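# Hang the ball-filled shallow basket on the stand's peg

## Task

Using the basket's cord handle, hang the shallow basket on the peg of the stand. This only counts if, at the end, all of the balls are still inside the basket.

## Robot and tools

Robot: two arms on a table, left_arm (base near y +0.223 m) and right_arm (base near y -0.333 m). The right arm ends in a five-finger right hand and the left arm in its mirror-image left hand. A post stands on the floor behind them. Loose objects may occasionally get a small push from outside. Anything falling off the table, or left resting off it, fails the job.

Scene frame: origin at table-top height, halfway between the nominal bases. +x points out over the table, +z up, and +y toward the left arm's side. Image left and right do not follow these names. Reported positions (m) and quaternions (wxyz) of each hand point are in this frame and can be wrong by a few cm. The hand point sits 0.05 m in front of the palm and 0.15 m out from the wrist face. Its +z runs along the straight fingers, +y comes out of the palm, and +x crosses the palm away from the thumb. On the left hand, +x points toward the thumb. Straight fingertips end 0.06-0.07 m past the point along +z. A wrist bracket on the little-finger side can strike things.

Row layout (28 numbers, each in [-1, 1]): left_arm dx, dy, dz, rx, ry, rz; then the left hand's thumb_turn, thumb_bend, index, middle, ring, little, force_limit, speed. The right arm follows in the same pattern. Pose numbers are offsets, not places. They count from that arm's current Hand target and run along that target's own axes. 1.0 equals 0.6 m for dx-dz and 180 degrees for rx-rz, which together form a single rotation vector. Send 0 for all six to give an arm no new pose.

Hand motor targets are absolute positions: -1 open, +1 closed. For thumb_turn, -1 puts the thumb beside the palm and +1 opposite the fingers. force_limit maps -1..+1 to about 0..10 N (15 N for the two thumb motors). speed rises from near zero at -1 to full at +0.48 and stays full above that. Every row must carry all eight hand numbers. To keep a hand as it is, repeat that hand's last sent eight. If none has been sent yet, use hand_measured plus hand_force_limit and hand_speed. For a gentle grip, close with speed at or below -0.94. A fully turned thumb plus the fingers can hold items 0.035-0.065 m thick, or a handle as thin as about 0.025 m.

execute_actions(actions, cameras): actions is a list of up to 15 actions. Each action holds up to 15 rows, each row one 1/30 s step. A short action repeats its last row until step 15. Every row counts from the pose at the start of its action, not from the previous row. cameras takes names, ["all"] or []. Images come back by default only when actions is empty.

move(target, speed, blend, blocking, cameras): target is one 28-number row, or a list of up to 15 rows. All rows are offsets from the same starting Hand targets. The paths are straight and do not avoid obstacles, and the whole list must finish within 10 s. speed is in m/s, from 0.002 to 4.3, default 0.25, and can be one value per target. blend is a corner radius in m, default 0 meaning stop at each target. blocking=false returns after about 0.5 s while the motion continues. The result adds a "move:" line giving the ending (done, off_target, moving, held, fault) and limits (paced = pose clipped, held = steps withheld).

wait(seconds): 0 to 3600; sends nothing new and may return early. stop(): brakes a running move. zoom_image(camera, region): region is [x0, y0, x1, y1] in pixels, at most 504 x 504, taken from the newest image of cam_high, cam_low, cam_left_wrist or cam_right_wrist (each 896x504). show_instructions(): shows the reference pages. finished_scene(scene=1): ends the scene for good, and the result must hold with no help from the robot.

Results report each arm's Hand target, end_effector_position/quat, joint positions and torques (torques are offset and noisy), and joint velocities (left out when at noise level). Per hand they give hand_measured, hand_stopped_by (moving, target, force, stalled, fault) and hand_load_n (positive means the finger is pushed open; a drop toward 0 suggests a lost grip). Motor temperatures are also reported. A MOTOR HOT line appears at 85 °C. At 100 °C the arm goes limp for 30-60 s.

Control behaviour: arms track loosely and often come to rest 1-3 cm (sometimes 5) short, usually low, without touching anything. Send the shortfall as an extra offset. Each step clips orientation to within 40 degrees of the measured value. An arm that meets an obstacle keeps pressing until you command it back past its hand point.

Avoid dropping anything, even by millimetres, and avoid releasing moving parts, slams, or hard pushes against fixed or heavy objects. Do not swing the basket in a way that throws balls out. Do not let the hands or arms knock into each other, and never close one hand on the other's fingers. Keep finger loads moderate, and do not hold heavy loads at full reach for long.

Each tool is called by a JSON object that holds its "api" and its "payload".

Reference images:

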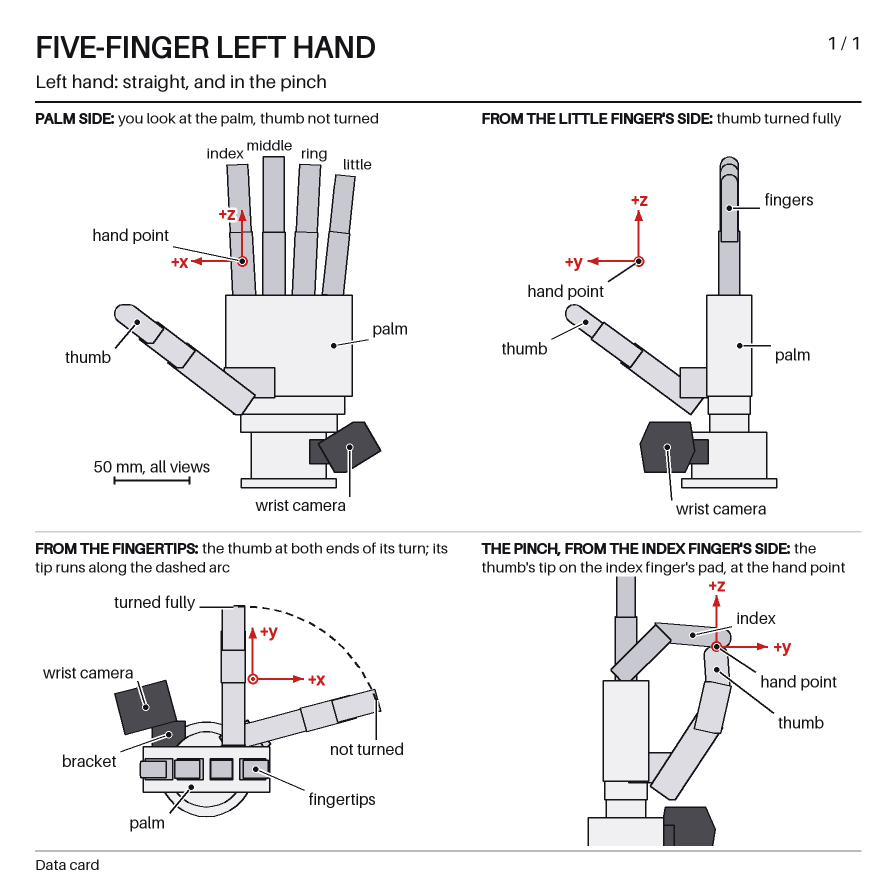

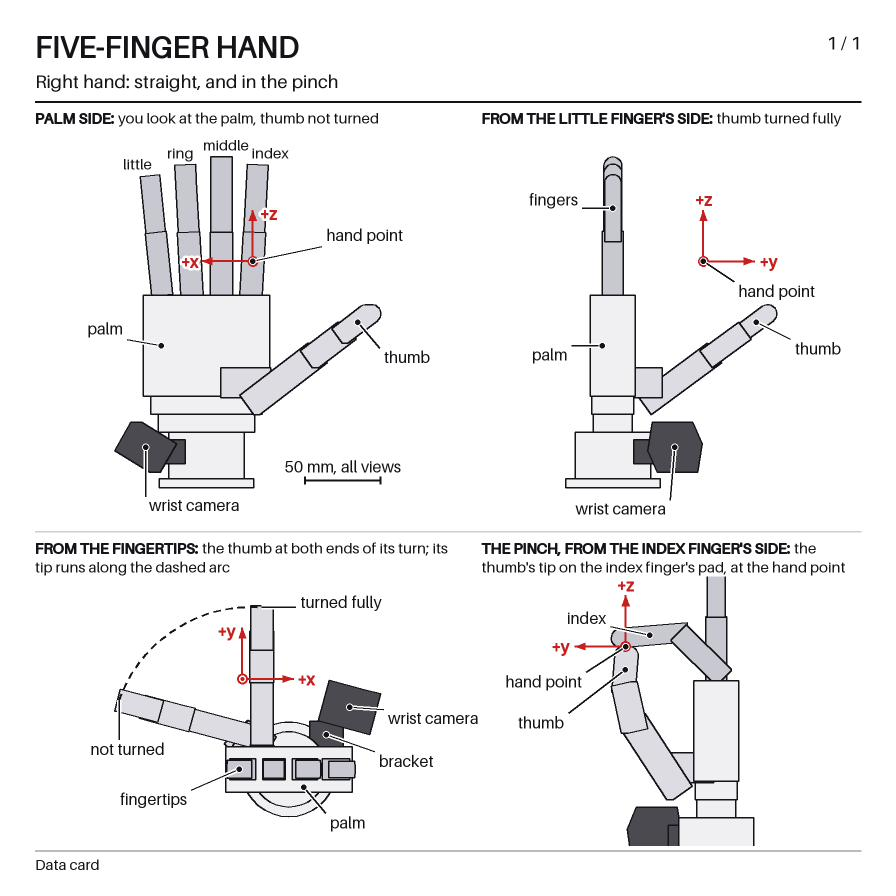

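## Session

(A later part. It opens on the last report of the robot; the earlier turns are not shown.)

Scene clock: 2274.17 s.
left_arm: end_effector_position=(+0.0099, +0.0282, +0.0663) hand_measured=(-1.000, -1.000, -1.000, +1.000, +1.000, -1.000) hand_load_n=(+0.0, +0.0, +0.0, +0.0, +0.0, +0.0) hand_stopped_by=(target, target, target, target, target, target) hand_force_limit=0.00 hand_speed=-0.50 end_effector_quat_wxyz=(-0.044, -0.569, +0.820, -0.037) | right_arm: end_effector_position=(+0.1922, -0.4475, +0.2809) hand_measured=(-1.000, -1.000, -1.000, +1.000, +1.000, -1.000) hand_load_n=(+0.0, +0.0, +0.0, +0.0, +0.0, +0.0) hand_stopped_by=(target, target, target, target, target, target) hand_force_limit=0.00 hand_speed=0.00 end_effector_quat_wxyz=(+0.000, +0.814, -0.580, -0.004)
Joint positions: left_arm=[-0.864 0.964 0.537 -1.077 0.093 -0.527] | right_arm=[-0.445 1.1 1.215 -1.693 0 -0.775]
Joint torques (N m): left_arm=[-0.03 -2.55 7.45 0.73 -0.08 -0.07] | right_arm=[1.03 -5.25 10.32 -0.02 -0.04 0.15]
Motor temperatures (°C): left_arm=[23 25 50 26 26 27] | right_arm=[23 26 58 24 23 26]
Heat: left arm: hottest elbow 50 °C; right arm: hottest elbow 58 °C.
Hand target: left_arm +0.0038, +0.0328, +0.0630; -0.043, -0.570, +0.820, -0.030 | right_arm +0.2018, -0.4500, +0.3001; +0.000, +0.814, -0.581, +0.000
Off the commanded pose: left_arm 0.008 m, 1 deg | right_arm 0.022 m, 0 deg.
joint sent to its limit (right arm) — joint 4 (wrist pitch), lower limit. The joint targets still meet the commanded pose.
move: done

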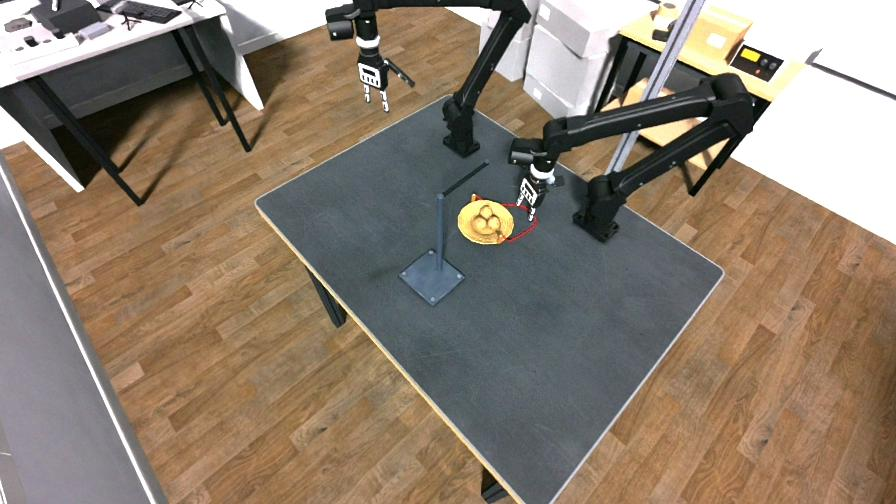

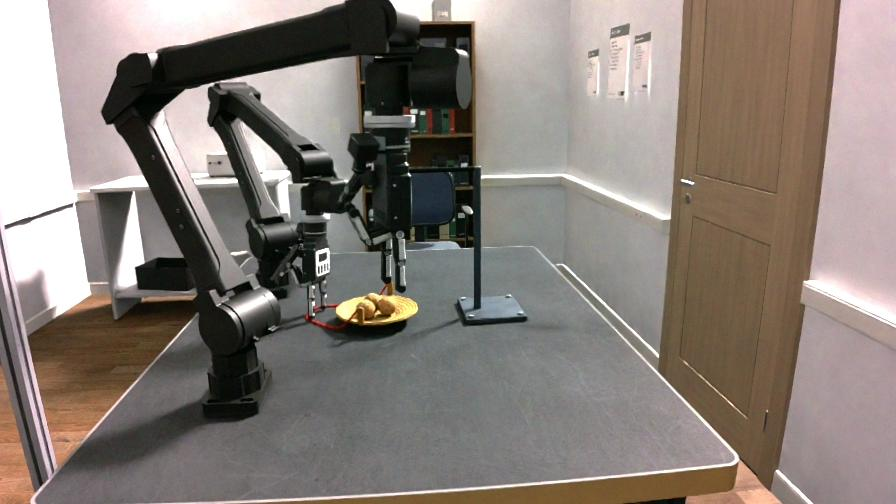

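{"api": "move", "payload": {"target": [[-0.001,-0.0167,0.0,0,0,0,-1,-1,-1,1,1,-1,0,-0.5,0,0,0,0,0,0,-1,-1,-1,1,1,-1,0,0],[-0.001,-0.0167,0.011,0,0,0,-1,-1,-1,1,1,-1,0,-0.5,0,0,0,0,0,0,-1,-1,-1,1,1,-1,0,0],[-0.0015,0.0467,0.012,0,0,0,-1,-1,-1,1,1,-1,0,-0.5,0,0,0,0,0,0,-1,-1,-1,1,1,-1,0,0]], "speed": 0.05, "cameras": ["cam_high","cam_low"]}}

{"api": "zoom_image", "payload": {"camera": "cam_high", "region": [470, 160, 580, 250]}}

{"api": "zoom_image", "payload": {"camera": "cam_low", "region": [290, 240, 410, 330]}}

Scene clock: 2295.40 s.
left_arm: end_effector_position=(-0.0128, +0.0323, +0.0643) hand_measured=(-1.000, -1.000, -1.000, +1.000, +1.000, -1.000) hand_load_n=(+0.0, +0.0, +0.0, +0.0, +0.0, +0.0) hand_stopped_by=(target, target, target, target, target, target) hand_force_limit=0.00 hand_speed=-0.50 end_effector_quat_wxyz=(-0.044, -0.569, +0.819, -0.048) | right_arm: end_effector_position=(+0.1922, -0.4475, +0.2809) hand_measured=(-1.000, -1.000, -1.000, +1.000, +1.000, -1.000) hand_load_n=(+0.0, -0.5, +0.0, +0.0, +0.0, +0.0) hand_stopped_by=(target, target, target, target, target, target) hand_force_limit=0.00 hand_speed=0.00 end_effector_quat_wxyz=(+0.000, +0.814, -0.580, -0.004)
Joint positions: left_arm=[-0.939 0.879 0.489 -1.085 0.089 -0.604] | right_arm=[-0.445 1.1 1.215 -1.693 0 -0.775]
Joint torques (N m): left_arm=[-0.15 -1.2 6.79 0.57 -0.1 -0.06] | right_arm=[0.79 -6.07 10.56 -0.03 -0.03 0.14]
Motor temperatures (°C): left_arm=[23 25 46 26 26 27] | right_arm=[23 26 58 24 23 26]
Heat: left arm: hottest elbow 46 °C; right arm: hottest elbow 58 °C.
Hand target: left_arm -0.0224, +0.0426, +0.0558; -0.043, -0.570, +0.820, -0.030 | right_arm +0.2018, -0.4500, +0.3001; +0.000, +0.814, -0.581, +0.000
Off the commanded pose: left_arm 0.017 m, 2 deg | right_arm 0.022 m, 0 deg.
joint sent to its limit (right arm) — joint 4 (wrist pitch), lower limit. The joint targets still meet the commanded pose.
move: off_target (left_arm)

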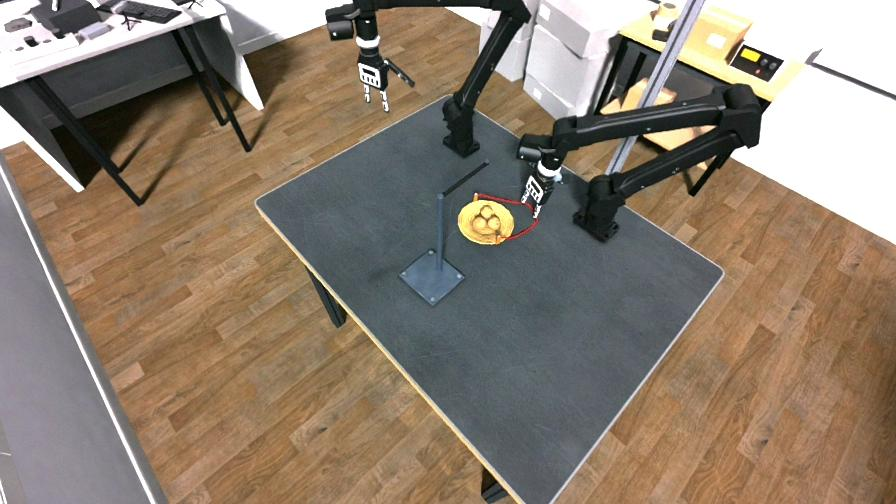

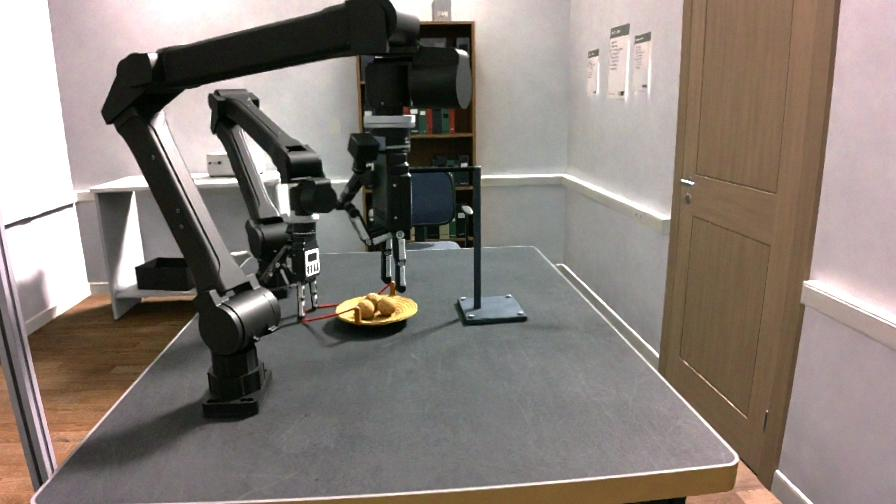

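Scaled by 4.582 from the camera's image (finer frame: 1280x720).

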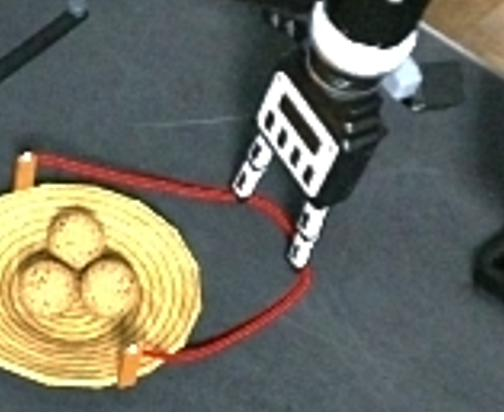

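Scaled by 4.200 from the camera's image (finer frame: 1280x720).

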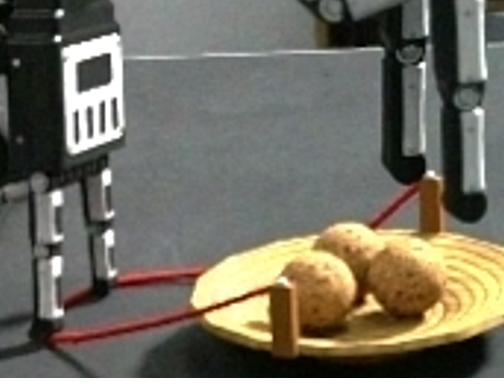

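{"api": "move", "payload": {"target": [[-0.033,0.0065,-0.0085,0,0,0,-1,-1,-1,1,1,-1,0,-0.5,0,0,0,0,0,0,-1,-1,-1,1,1,-1,0,0]], "speed": 0.04, "cameras": ["cam_high","cam_low","cam_left_wrist"]}}

{"api": "zoom_image", "payload": {"camera": "cam_high", "region": [470, 160, 580, 250]}}

{"api": "zoom_image", "payload": {"camera": "cam_low", "region": [290, 240, 410, 330]}}

Scene clock: 2325.03 s.
left_arm: end_effector_position=(-0.0140, +0.0534, +0.0645) hand_measured=(-1.000, -1.000, -1.000, +1.000, +1.000, -1.000) hand_load_n=(+0.0, +0.0, +0.0, +0.0, +0.0, +0.0) hand_stopped_by=(target, target, target, target, target, target) hand_force_limit=0.00 hand_speed=-0.50 end_effector_quat_wxyz=(-0.042, -0.570, +0.820, -0.042) | right_arm: end_effector_position=(+0.1922, -0.4475, +0.2809) hand_measured=(-1.000, -1.000, -1.000, +1.000, +1.000, -1.000) hand_load_n=(+0.0, +0.0, +0.0, +0.0, +0.0, +0.0) hand_stopped_by=(target, target, target, target, target, target) hand_force_limit=0.00 hand_speed=0.00 end_effector_quat_wxyz=(+0.000, +0.814, -0.580, -0.004)
Joint positions: left_arm=[-0.881 0.823 0.466 -1.135 0.089 -0.545] | right_arm=[-0.445 1.1 1.215 -1.693 0 -0.775]
Joint torques (N m): left_arm=[1.9 -0.97 7.25 0.58 0.09 0.13] | right_arm=[1.26 -5.48 10.29 -0.09 -0.01 0.08]
Motor temperatures (°C): left_arm=[23 25 44 26 26 27] | right_arm=[23 26 58 24 23 26]
Heat: left arm: hottest elbow 44 °C; right arm: hottest elbow 58 °C.
Hand target: left_arm -0.0190, +0.0630, +0.0587; -0.043, -0.570, +0.820, -0.030 | right_arm +0.2018, -0.4500, +0.3001; +0.000, +0.814, -0.581, +0.000
Off the commanded pose: left_arm 0.012 m, 1 deg | right_arm 0.022 m, 0 deg.
joint sent to its limit (right arm) — joint 4 (wrist pitch), lower limit. The joint targets still meet the commanded pose.
move: off_target (left_arm)

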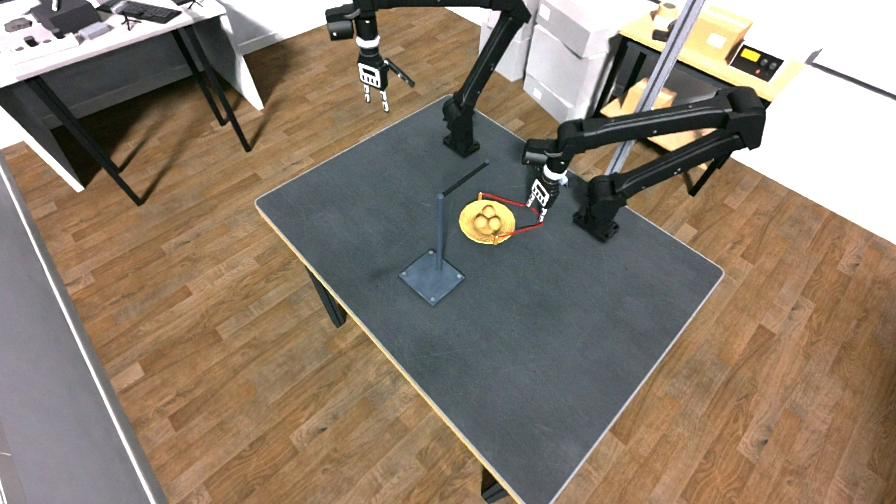

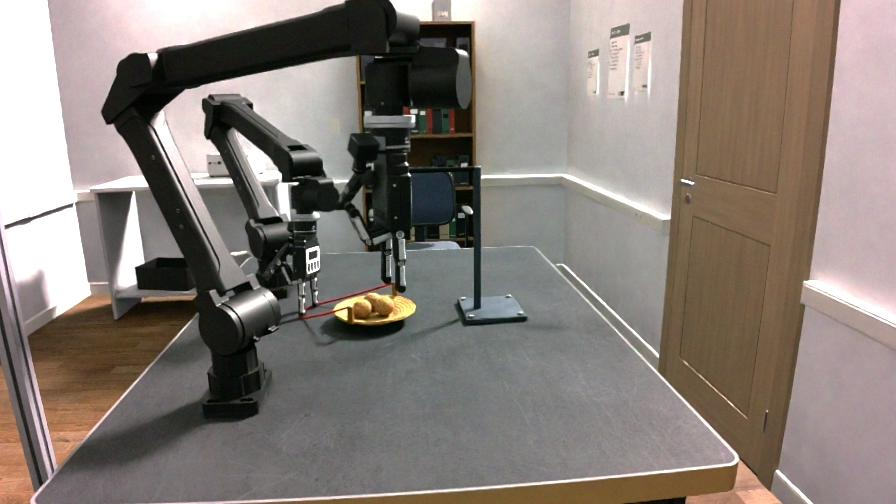

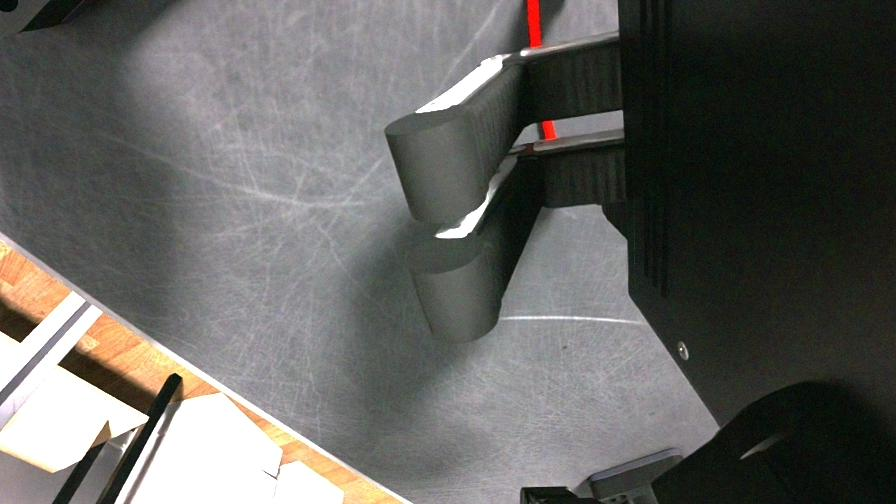

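Scaled by 4.582 from the camera's image (finer frame: 1280x720).

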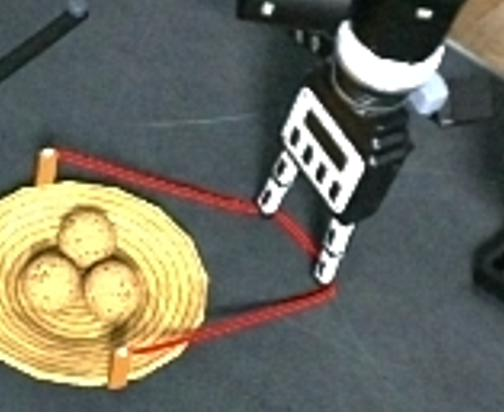

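Scaled by 4.200 from the camera's image (finer frame: 1280x720).

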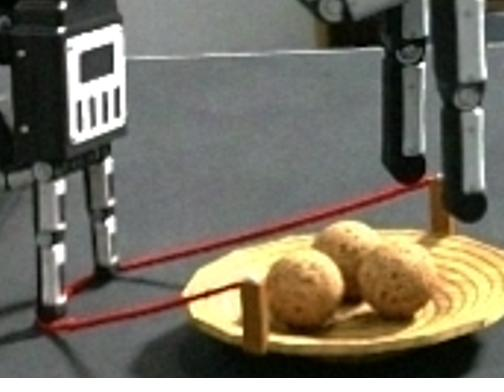

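{"api": "move", "payload": {"target": [[0,0,0,0,0,0,-1,-1,-0.65,1,1,-0.65,0,-0.95,0,0,0,0,0,0,-1,-1,-1,1,1,-1,0,0]], "speed": 0.02, "cameras": ["cam_high","cam_low"]}}

{"api": "zoom_image", "payload": {"camera": "cam_high", "region": [470, 160, 580, 250]}}

{"api": "zoom_image", "payload": {"camera": "cam_low", "region": [280, 240, 400, 330]}}

Scene clock: 2359.10 s.
left_arm: end_effector_position=(-0.0151, +0.0551, +0.0638) hand_measured=(-1.000, -1.000, -0.650, +1.000, +1.000, -0.650) hand_load_n=(+0.0, +0.0, +0.0, +0.0, +0.0, +0.0) hand_stopped_by=(target, target, target, target, target, target) hand_force_limit=0.00 hand_speed=-0.95 end_effector_quat_wxyz=(-0.042, -0.569, +0.820, -0.039) | right_arm: end_effector_position=(+0.1922, -0.4475, +0.2809) hand_measured=(-1.000, -1.000, -1.000, +1.000, +1.000, -1.000) hand_load_n=(+0.0, +0.0, +0.0, +0.0, +0.0, +0.0) hand_stopped_by=(target, target, target, target, target, target) hand_force_limit=0.00 hand_speed=0.00 end_effector_quat_wxyz=(+0.000, +0.814, -0.580, -0.004)
Joint positions: left_arm=[-0.88 0.823 0.463 -1.139 0.089 -0.543] | right_arm=[-0.445 1.1 1.215 -1.693 0 -0.775]
Joint torques (N m): left_arm=[1.85 -0.91 7.39 0.7 0.1 0.11] | right_arm=[1.44 -4.84 10.47 -0.05 0.01 0.15]
Motor temperatures (°C): left_arm=[23 25 42 26 26 27] | right_arm=[23 26 58 24 23 26]
Heat: left arm: hottest elbow 42 °C; right arm: hottest elbow 58 °C.
Hand target: left_arm -0.0191, +0.0631, +0.0586; -0.043, -0.570, +0.820, -0.030 | right_arm +0.2018, -0.4500, +0.3001; +0.000, +0.814, -0.581, +0.000
Off the commanded pose: left_arm 0.010 m, 1 deg | right_arm 0.022 m, 0 deg.
joint sent to its limit (right arm) — joint 4 (wrist pitch), lower limit. The joint targets still meet the commanded pose.
move: done

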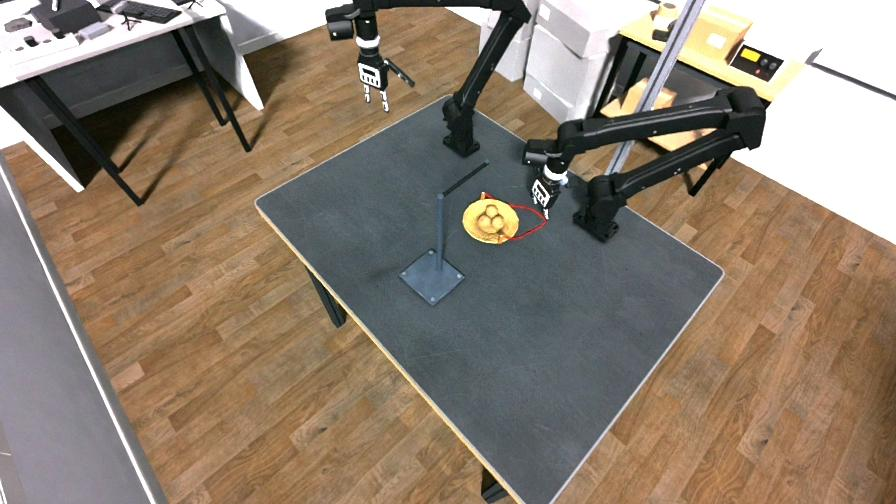

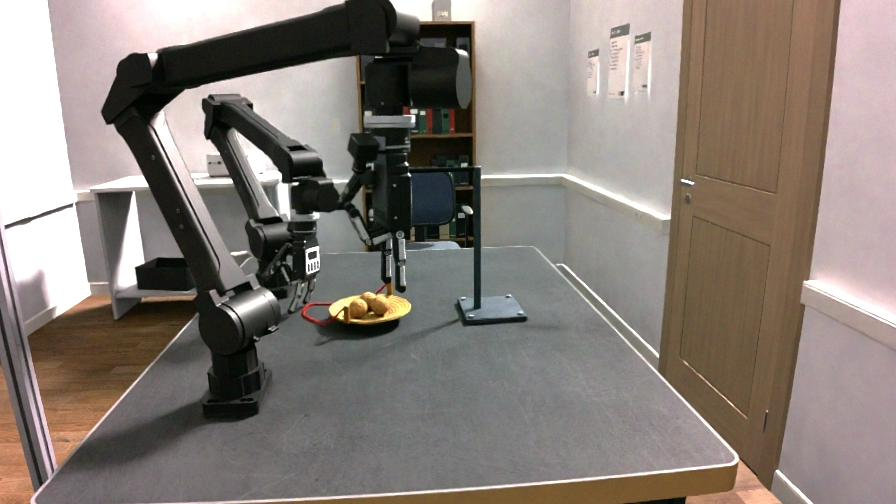

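Scaled by 4.582 from the camera's image (finer frame: 1280x720).

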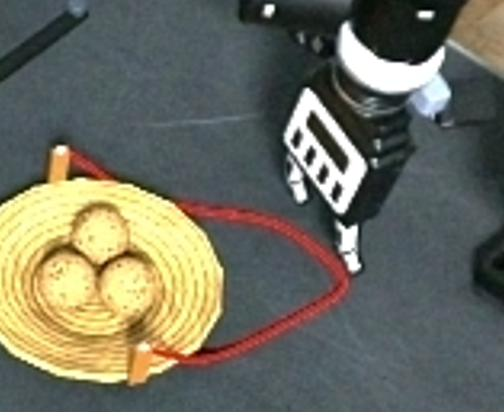

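Scaled by 4.200 from the camera's image (finer frame: 1280x720).

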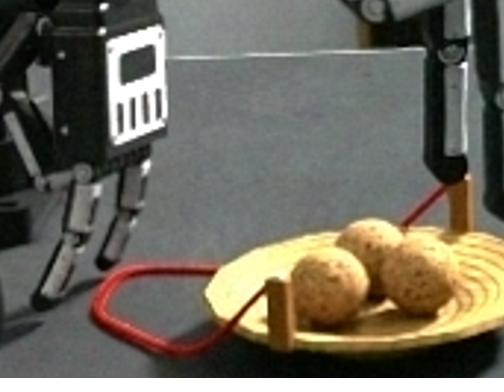

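{"api": "move", "payload": {"target": [[0.0055,0,-0.052,0,0,0,-1,-1,-0.65,1,1,-0.65,0,-0.5,0,0,0,0,0,0,-1,-1,-1,1,1,-1,0,0],[0.0113,-0.1102,-0.0513,0,0,0,-1,-1,-1,1,1,-1,0,-0.5,0,0,0,0,0,0,-1,-1,-1,1,1,-1,0,0],[0.007,-0.1102,-0.0108,0,0,0,-1,-1,-1,1,1,-1,0,-0.5,0,0,0,0,0,0,-1,-1,-1,1,1,-1,0,0]], "speed": 0.07, "cameras": ["cam_high","cam_low"]}}

{"api": "zoom_image", "payload": {"camera": "cam_high", "region": [470, 160, 580, 250]}}

{"api": "zoom_image", "payload": {"camera": "cam_low", "region": [290, 240, 410, 330]}}

Scene clock: 2421.13 s.
left_arm: end_effector_position=(+0.0400, +0.0358, +0.0685) hand_measured=(-1.000, -1.000, -1.000, +1.000, +1.000, -1.000) hand_load_n=(+0.0, +0.0, +0.0, +0.0, +0.0, +0.0) hand_stopped_by=(target, target, target, target, target, target) hand_force_limit=0.00 hand_speed=-0.50 end_effector_quat_wxyz=(-0.041, -0.570, +0.820, -0.033) | right_arm: end_effector_position=(+0.1922, -0.4475, +0.2809) hand_measured=(-1.000, -1.000, -1.000, +1.000, +1.000, -1.000) hand_load_n=(+0.0, +0.0, +0.0, +0.0, +0.0, +0.0) hand_stopped_by=(target, target, target, target, target, target) hand_force_limit=0.00 hand_speed=0.00 end_effector_quat_wxyz=(+0.000, +0.814, -0.580, -0.004)
Joint positions: left_arm=[-0.747 1.022 0.578 -1.078 0.093 -0.411] | right_arm=[-0.445 1.1 1.215 -1.693 0 -0.775]
Joint torques (N m): left_arm=[1.85 -1.61 8.36 1.33 0.18 0.11] | right_arm=[1.44 -5.3 10.4 0.03 0.04 0.17]
Motor temperatures (°C): left_arm=[23 25 43 26 26 27] | right_arm=[23 26 58 24 23 26]
Heat: left arm: hottest elbow 43 °C; right arm: hottest elbow 58 °C.
Hand target: left_arm +0.0418, +0.0366, +0.0657; -0.043, -0.570, +0.820, -0.030 | right_arm +0.2018, -0.4500, +0.3001; +0.000, +0.814, -0.581, +0.000
Off the commanded pose: left_arm 0.004 m, 0 deg | right_arm 0.022 m, 0 deg.
joint sent to its limit (right arm) — joint 4 (wrist pitch), lower limit. The joint targets still meet the commanded pose.
move: done; target 2's new numbers were sent with left_arm's hand 0.024 m and 2 deg from that target

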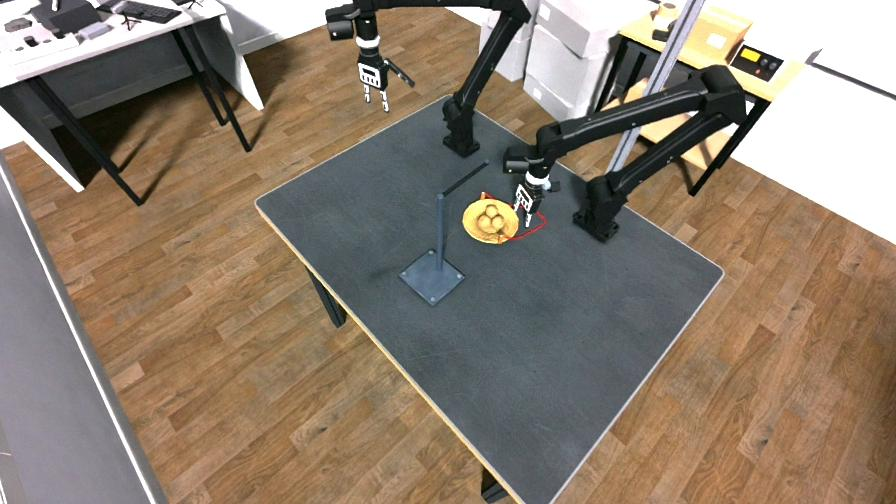

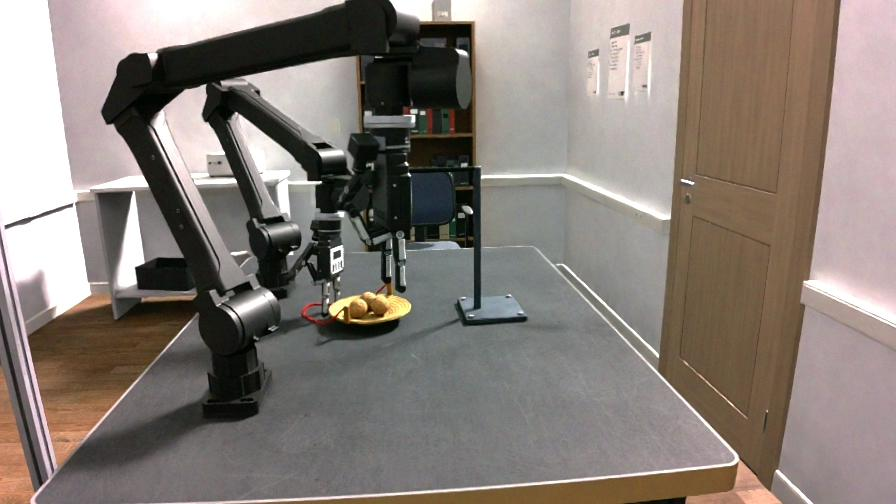

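Scaled by 4.582 from the camera's image (finer frame: 1280x720).

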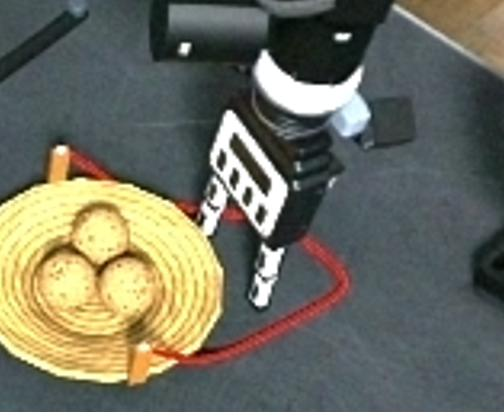

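Scaled by 4.200 from the camera's image (finer frame: 1280x720).

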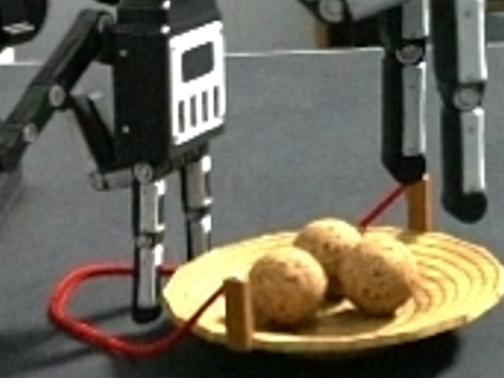

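{"api": "move", "payload": {"target": [[0.0228,-0.1348,-0.001,0,0,0,-1,-1,-1,1,1,-1,0,-0.5,0,0,0,0,0,0,-1,-1,-1,1,1,-1,0,0]], "speed": 0.04, "cameras": ["cam_high","cam_low"]}}

{"api": "zoom_image", "payload": {"camera": "cam_high", "region": [450, 160, 560, 250]}}

{"api": "zoom_image", "payload": {"camera": "cam_low", "region": [310, 240, 430, 330]}}

Scene clock: 2433.63 s.
left_arm: end_effector_position=(+0.0953, +0.0045, +0.0649) hand_measured=(-1.000, -1.000, -1.000, +1.000, +1.000, -1.000) hand_load_n=(+0.0, +0.0, -1.5, +0.5, +0.0, +0.0) hand_stopped_by=(target, target, target, target, target, target) hand_force_limit=0.00 hand_speed=-0.50 end_effector_quat_wxyz=(-0.049, -0.568, +0.821, -0.018) | right_arm: end_effector_position=(+0.1922, -0.4475, +0.2809) hand_measured=(-1.000, -1.000, -1.000, +1.000, +1.000, -1.000) hand_load_n=(+0.0, +0.0, +0.0, +0.0, +0.5, +0.0) hand_stopped_by=(target, target, target, target, target, target) hand_force_limit=0.00 hand_speed=0.00 end_effector_quat_wxyz=(+0.000, +0.814, -0.580, -0.004)
Joint positions: left_arm=[-0.69 1.253 0.726 -1.033 0.103 -0.347] | right_arm=[-0.445 1.1 1.215 -1.693 0 -0.775]
Joint torques (N m): left_arm=[2.08 -3.31 10.88 1.52 -0.13 0.1] | right_arm=[0.91 -4.89 10.41 0.01 0 0.14]
Motor temperatures (°C): left_arm=[23 25 43 26 26 27] | right_arm=[23 26 59 24 23 26]
Heat: left arm: hottest elbow 43 °C; right arm: hottest elbow 59 °C.
Hand target: left_arm +0.1128, -0.0043, +0.0677; -0.043, -0.570, +0.820, -0.030 | right_arm +0.2018, -0.4500, +0.3001; +0.000, +0.814, -0.581, +0.000
Off the commanded pose: left_arm 0.020 m, 2 deg | right_arm 0.022 m, 0 deg.
joint sent to its limit (right arm) — joint 4 (wrist pitch), lower limit. The joint targets still meet the commanded pose.
move: off_target (left_arm)

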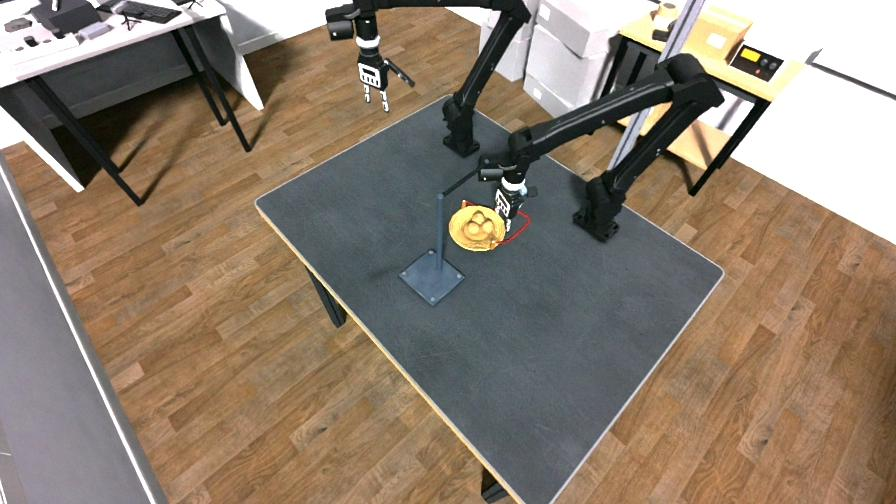

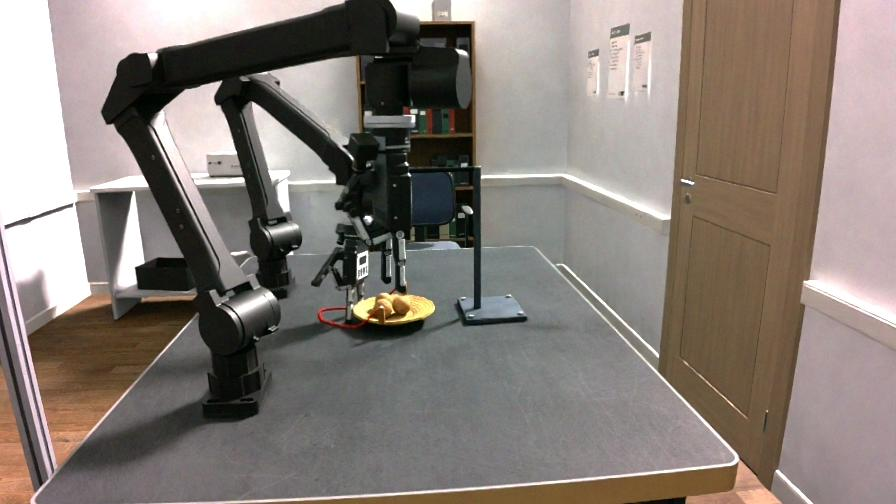

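Scaled by 4.582 from the camera's image (finer frame: 1280x720).

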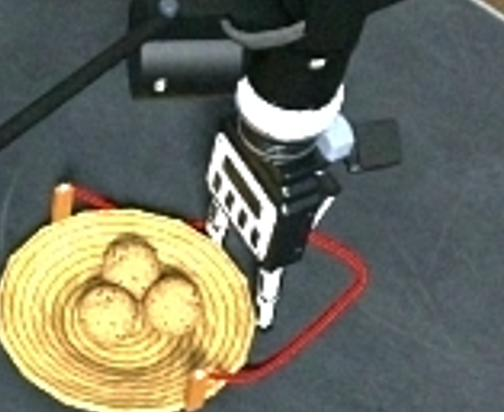

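Scaled by 4.200 from the camera's image (finer frame: 1280x720).

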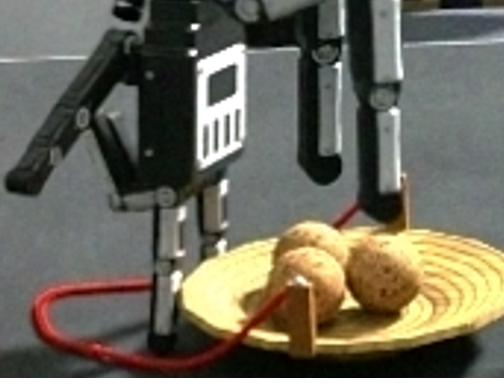

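{"api": "move", "payload": {"target": [[0.009,0.0242,-0.0113,0.0023,-0.01,-0.0221,-1,-1,-0.5,1,1,-0.5,0,-0.5,0,0,0,0,0,0,-1,-1,-1,1,1,-1,0,0],[0.0045,0.0242,0.029,0.0023,-0.01,-0.0221,-1,-1,-0.5,1,1,-0.5,0,-0.5,0,0,0,0,0,0,-1,-1,-1,1,1,-1,0,0]], "speed": 0.04, "cameras": ["cam_high","cam_low"]}}

{"api": "zoom_image", "payload": {"camera": "cam_high", "region": [450, 160, 560, 250]}}

{"api": "zoom_image", "payload": {"camera": "cam_low", "region": [310, 240, 430, 330]}}

Scene clock: 2474.40 s.
left_arm: end_effector_position=(+0.1031, -0.0050, +0.0593) hand_measured=(-1.000, -1.000, -0.500, +1.000, +1.000, -0.500) hand_load_n=(+0.0, +0.0, +0.0, +0.0, +0.0, +0.0) hand_stopped_by=(target, target, target, target, target, target) hand_force_limit=0.00 hand_speed=-0.50 end_effector_quat_wxyz=(-0.028, -0.597, +0.801, -0.034) | right_arm: end_effector_position=(+0.1922, -0.4475, +0.2809) hand_measured=(-1.000, -1.000, -1.000, +1.000, +1.000, -1.000) hand_load_n=(+0.0, +0.0, +0.0, +0.0, +0.0, +0.0) hand_stopped_by=(target, target, target, target, target, target) hand_force_limit=0.00 hand_speed=0.00 end_effector_quat_wxyz=(+0.000, +0.814, -0.580, -0.004)
Joint positions: left_arm=[-0.707 1.248 0.715 -0.984 0.069 -0.438] | right_arm=[-0.445 1.1 1.215 -1.693 0 -0.775]
Joint torques (N m): left_arm=[0.03 -4.01 7.08 1.33 -0.1 -0.08] | right_arm=[1.03 -5.48 10.44 -0.24 0.05 0.19]
Motor temperatures (°C): left_arm=[23 25 49 26 26 27] | right_arm=[23 26 59 24 23 26]
Heat: left arm: hottest elbow 49 °C; right arm: hottest elbow 59 °C.
Hand target: left_arm +0.0975, -0.0034, +0.0507; -0.029, -0.598, +0.800, -0.023 | right_arm +0.2018, -0.4500, +0.3001; +0.000, +0.814, -0.581, +0.000
Off the commanded pose: left_arm 0.010 m, 1 deg | right_arm 0.022 m, 0 deg.
joint sent to its limit (right arm) — joint 4 (wrist pitch), lower limit. The joint targets still meet the commanded pose.
move: done

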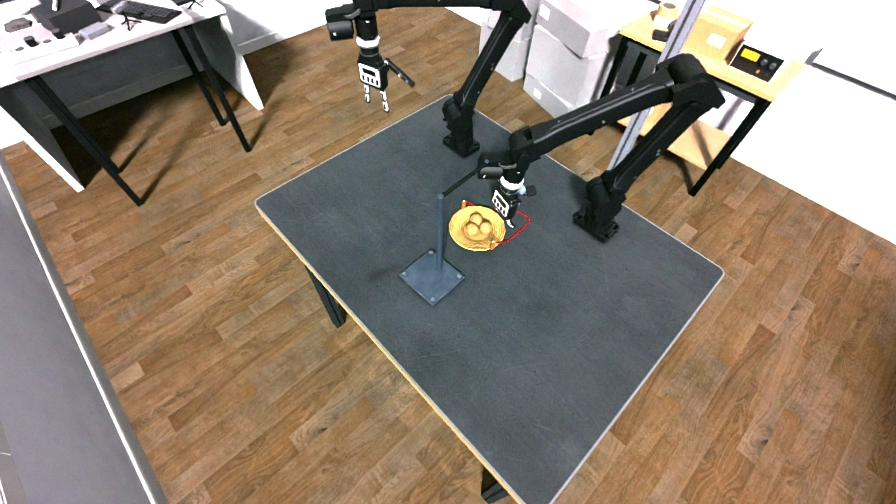

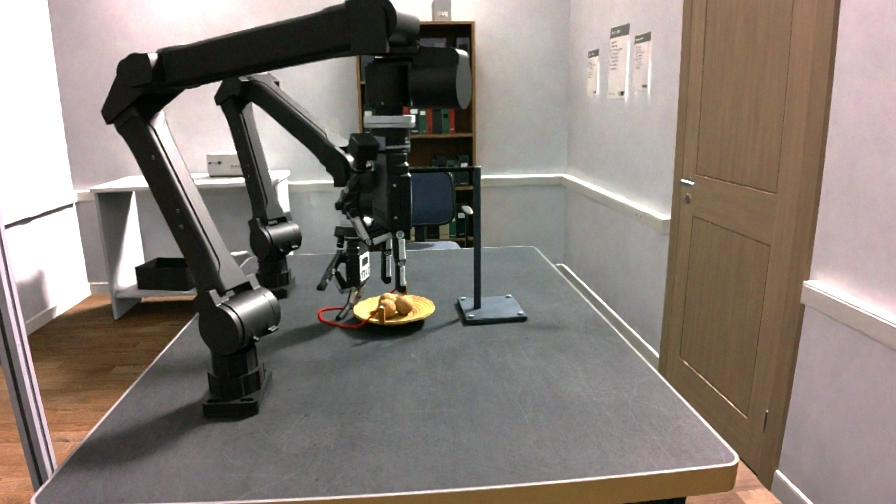

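Scaled by 4.582 from the camera's image (finer frame: 1280x720).

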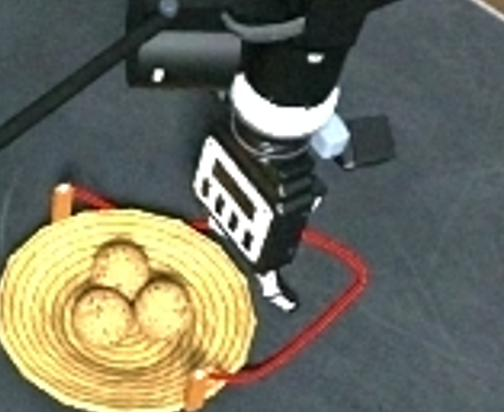

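Scaled by 4.200 from the camera's image (finer frame: 1280x720).

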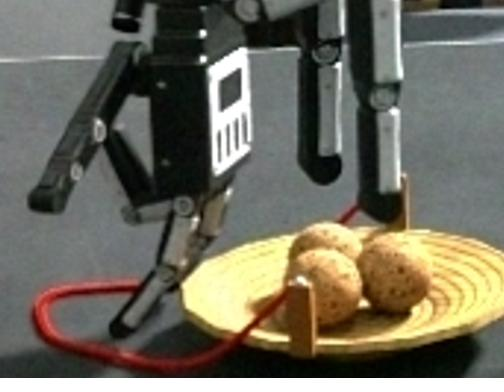

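{"api": "move", "payload": {"target": [[-0.0011,0,0.018,0,0,0,-1,-1,-0.5,1,1,-0.5,0,-0.5,0,0,0,0,0,0,-1,-1,-1,1,1,-1,0,0]], "speed": 0.03, "cameras": []}}

Scene clock: 2481.10 s.
left_arm: end_effector_position=(+0.1037, -0.0055, +0.0514) hand_measured=(-1.000, -1.000, -0.500, +1.000, +1.000, -0.500) hand_load_n=(+0.0, +0.0, -1.0, +0.0, +0.0, -1.5) hand_stopped_by=(target, target, target, target, target, target) hand_force_limit=0.00 hand_speed=-0.50 end_effector_quat_wxyz=(-0.028, -0.597, +0.801, -0.035) | right_arm: end_effector_position=(+0.1922, -0.4475, +0.2809) hand_measured=(-1.000, -1.000, -1.000, +1.000, +1.000, -1.000) hand_load_n=(+0.0, +0.0, +0.0, +0.0, +0.0, +0.0) hand_stopped_by=(target, target, target, target, target, target) hand_force_limit=0.00 hand_speed=0.00 end_effector_quat_wxyz=(+0.000, +0.814, -0.580, -0.004)
Joint positions: left_arm=[-0.707 1.262 0.703 -0.955 0.068 -0.438] | right_arm=[-0.445 1.1 1.215 -1.693 0 -0.775]
Joint torques (N m): left_arm=[0.03 -3.72 6.63 1.62 -0.09 -0.08] | right_arm=[0.38 -5.36 10.36 0.03 -0.08 0.12]
Motor temperatures (°C): left_arm=[23 25 48 26 26 27] | right_arm=[23 26 59 24 23 26]
Heat: left arm: hottest elbow 48 °C; right arm: hottest elbow 59 °C.
Hand target: left_arm +0.0975, -0.0036, +0.0399; -0.029, -0.598, +0.800, -0.023 | right_arm +0.2018, -0.4500, +0.3001; +0.000, +0.814, -0.581, +0.000
Off the commanded pose: left_arm 0.013 m, 1 deg | right_arm 0.022 m, 0 deg.
joint sent to its limit (right arm) — joint 4 (wrist pitch), lower limit. The joint targets still meet the commanded pose.
move: off_target (left_arm)

{"api": "move", "payload": {"target": [[0.0,0.0808,-0.003,0,0,0,-1,-1,-0.5,1,1,-0.5,0,-0.5,0,0,0,0,0,0,-1,-1,-1,1,1,-1,0,0]], "speed": 0.04, "cameras": ["cam_high","cam_low"]}}

{"api": "zoom_image", "payload": {"camera": "cam_high", "region": [450, 160, 560, 250]}}

{"api": "zoom_image", "payload": {"camera": "cam_low", "region": [300, 240, 420, 330]}}

Scene clock: 2495.73 s.
left_arm: end_effector_position=(+0.0660, +0.0005, +0.0512) hand_measured=(-1.000, -1.000, -0.500, +1.000, +1.000, -0.500) hand_load_n=(+0.0, +0.0, +0.0, +0.0, +0.0, -1.0) hand_stopped_by=(target, target, target, target, target, target) hand_force_limit=0.00 hand_speed=-0.50 end_effector_quat_wxyz=(-0.025, -0.597, +0.801, -0.044) | right_arm: end_effector_position=(+0.1922, -0.4475, +0.2809) hand_measured=(-1.000, -1.000, -1.000, +1.000, +1.000, -1.000) hand_load_n=(+0.0, +0.0, +0.0, +0.5, +0.0, +0.0) hand_stopped_by=(target, target, target, target, target, target) hand_force_limit=0.00 hand_speed=0.00 end_effector_quat_wxyz=(+0.000, +0.814, -0.580, -0.004)
Joint positions: left_arm=[-0.786 1.151 0.617 -0.955 0.061 -0.515] | right_arm=[-0.445 1.1 1.215 -1.693 0 -0.775]
Joint torques (N m): left_arm=[-0.26 -3.84 5.78 0.57 0.06 -0.1] | right_arm=[1.2 -5.07 10.37 0.13 -0.02 0.16]
Motor temperatures (°C): left_arm=[23 25 46 26 26 27] | right_arm=[23 26 59 24 23 26]
Heat: left arm: hottest elbow 46 °C; right arm: hottest elbow 59 °C.
Hand target: left_arm +0.0511, +0.0103, +0.0416; -0.029, -0.598, +0.800, -0.023 | right_arm +0.2018, -0.4500, +0.3001; +0.000, +0.814, -0.581, +0.000
Off the commanded pose: left_arm 0.020 m, 3 deg | right_arm 0.022 m, 0 deg.
joint sent to its limit (right arm) — joint 4 (wrist pitch), lower limit. The joint targets still meet the commanded pose.
move: off_target (left_arm)

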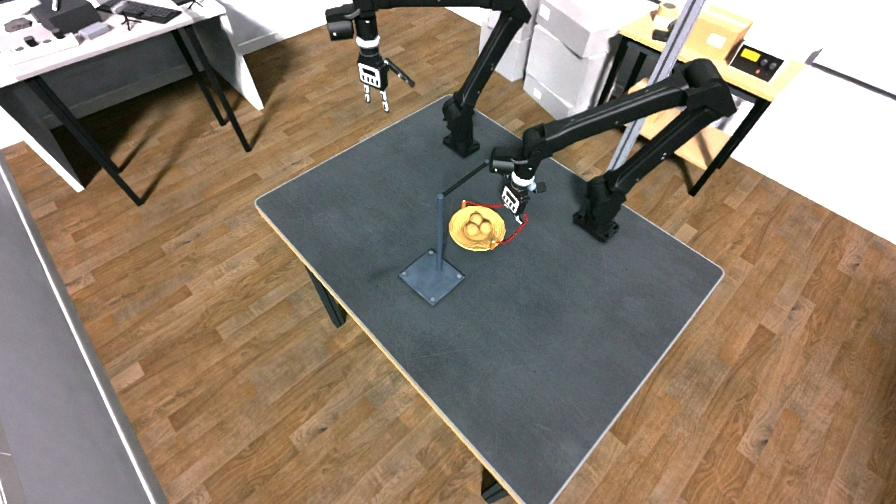

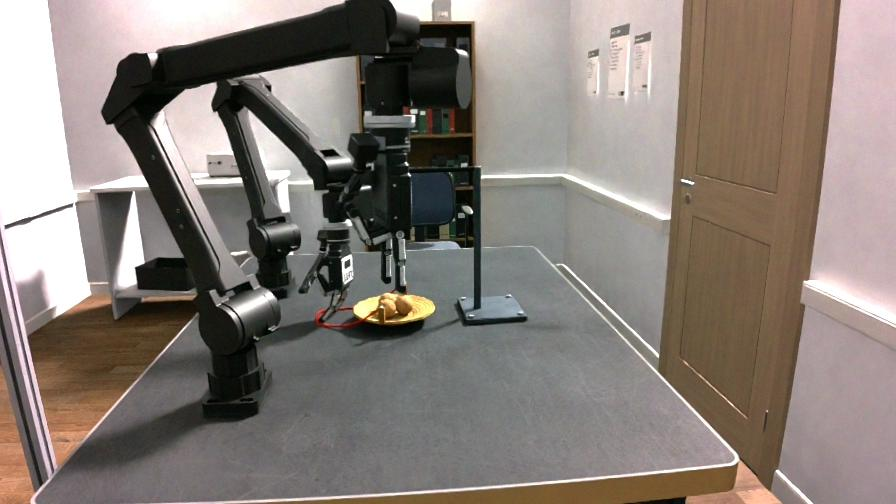

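Scaled by 4.582 from the camera's image (finer frame: 1280x720).

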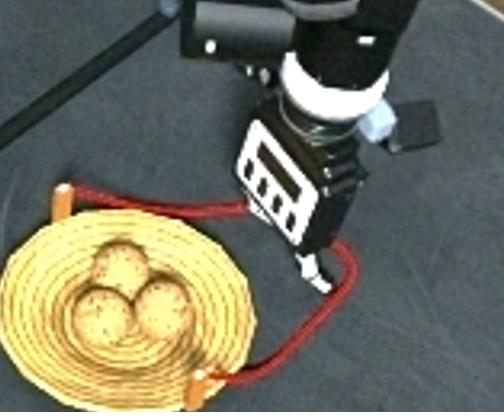

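Scaled by 4.200 from the camera's image (finer frame: 1280x720).

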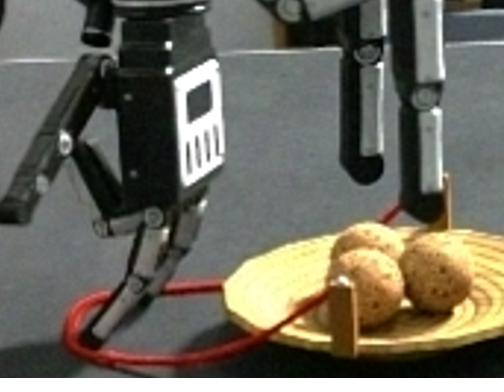

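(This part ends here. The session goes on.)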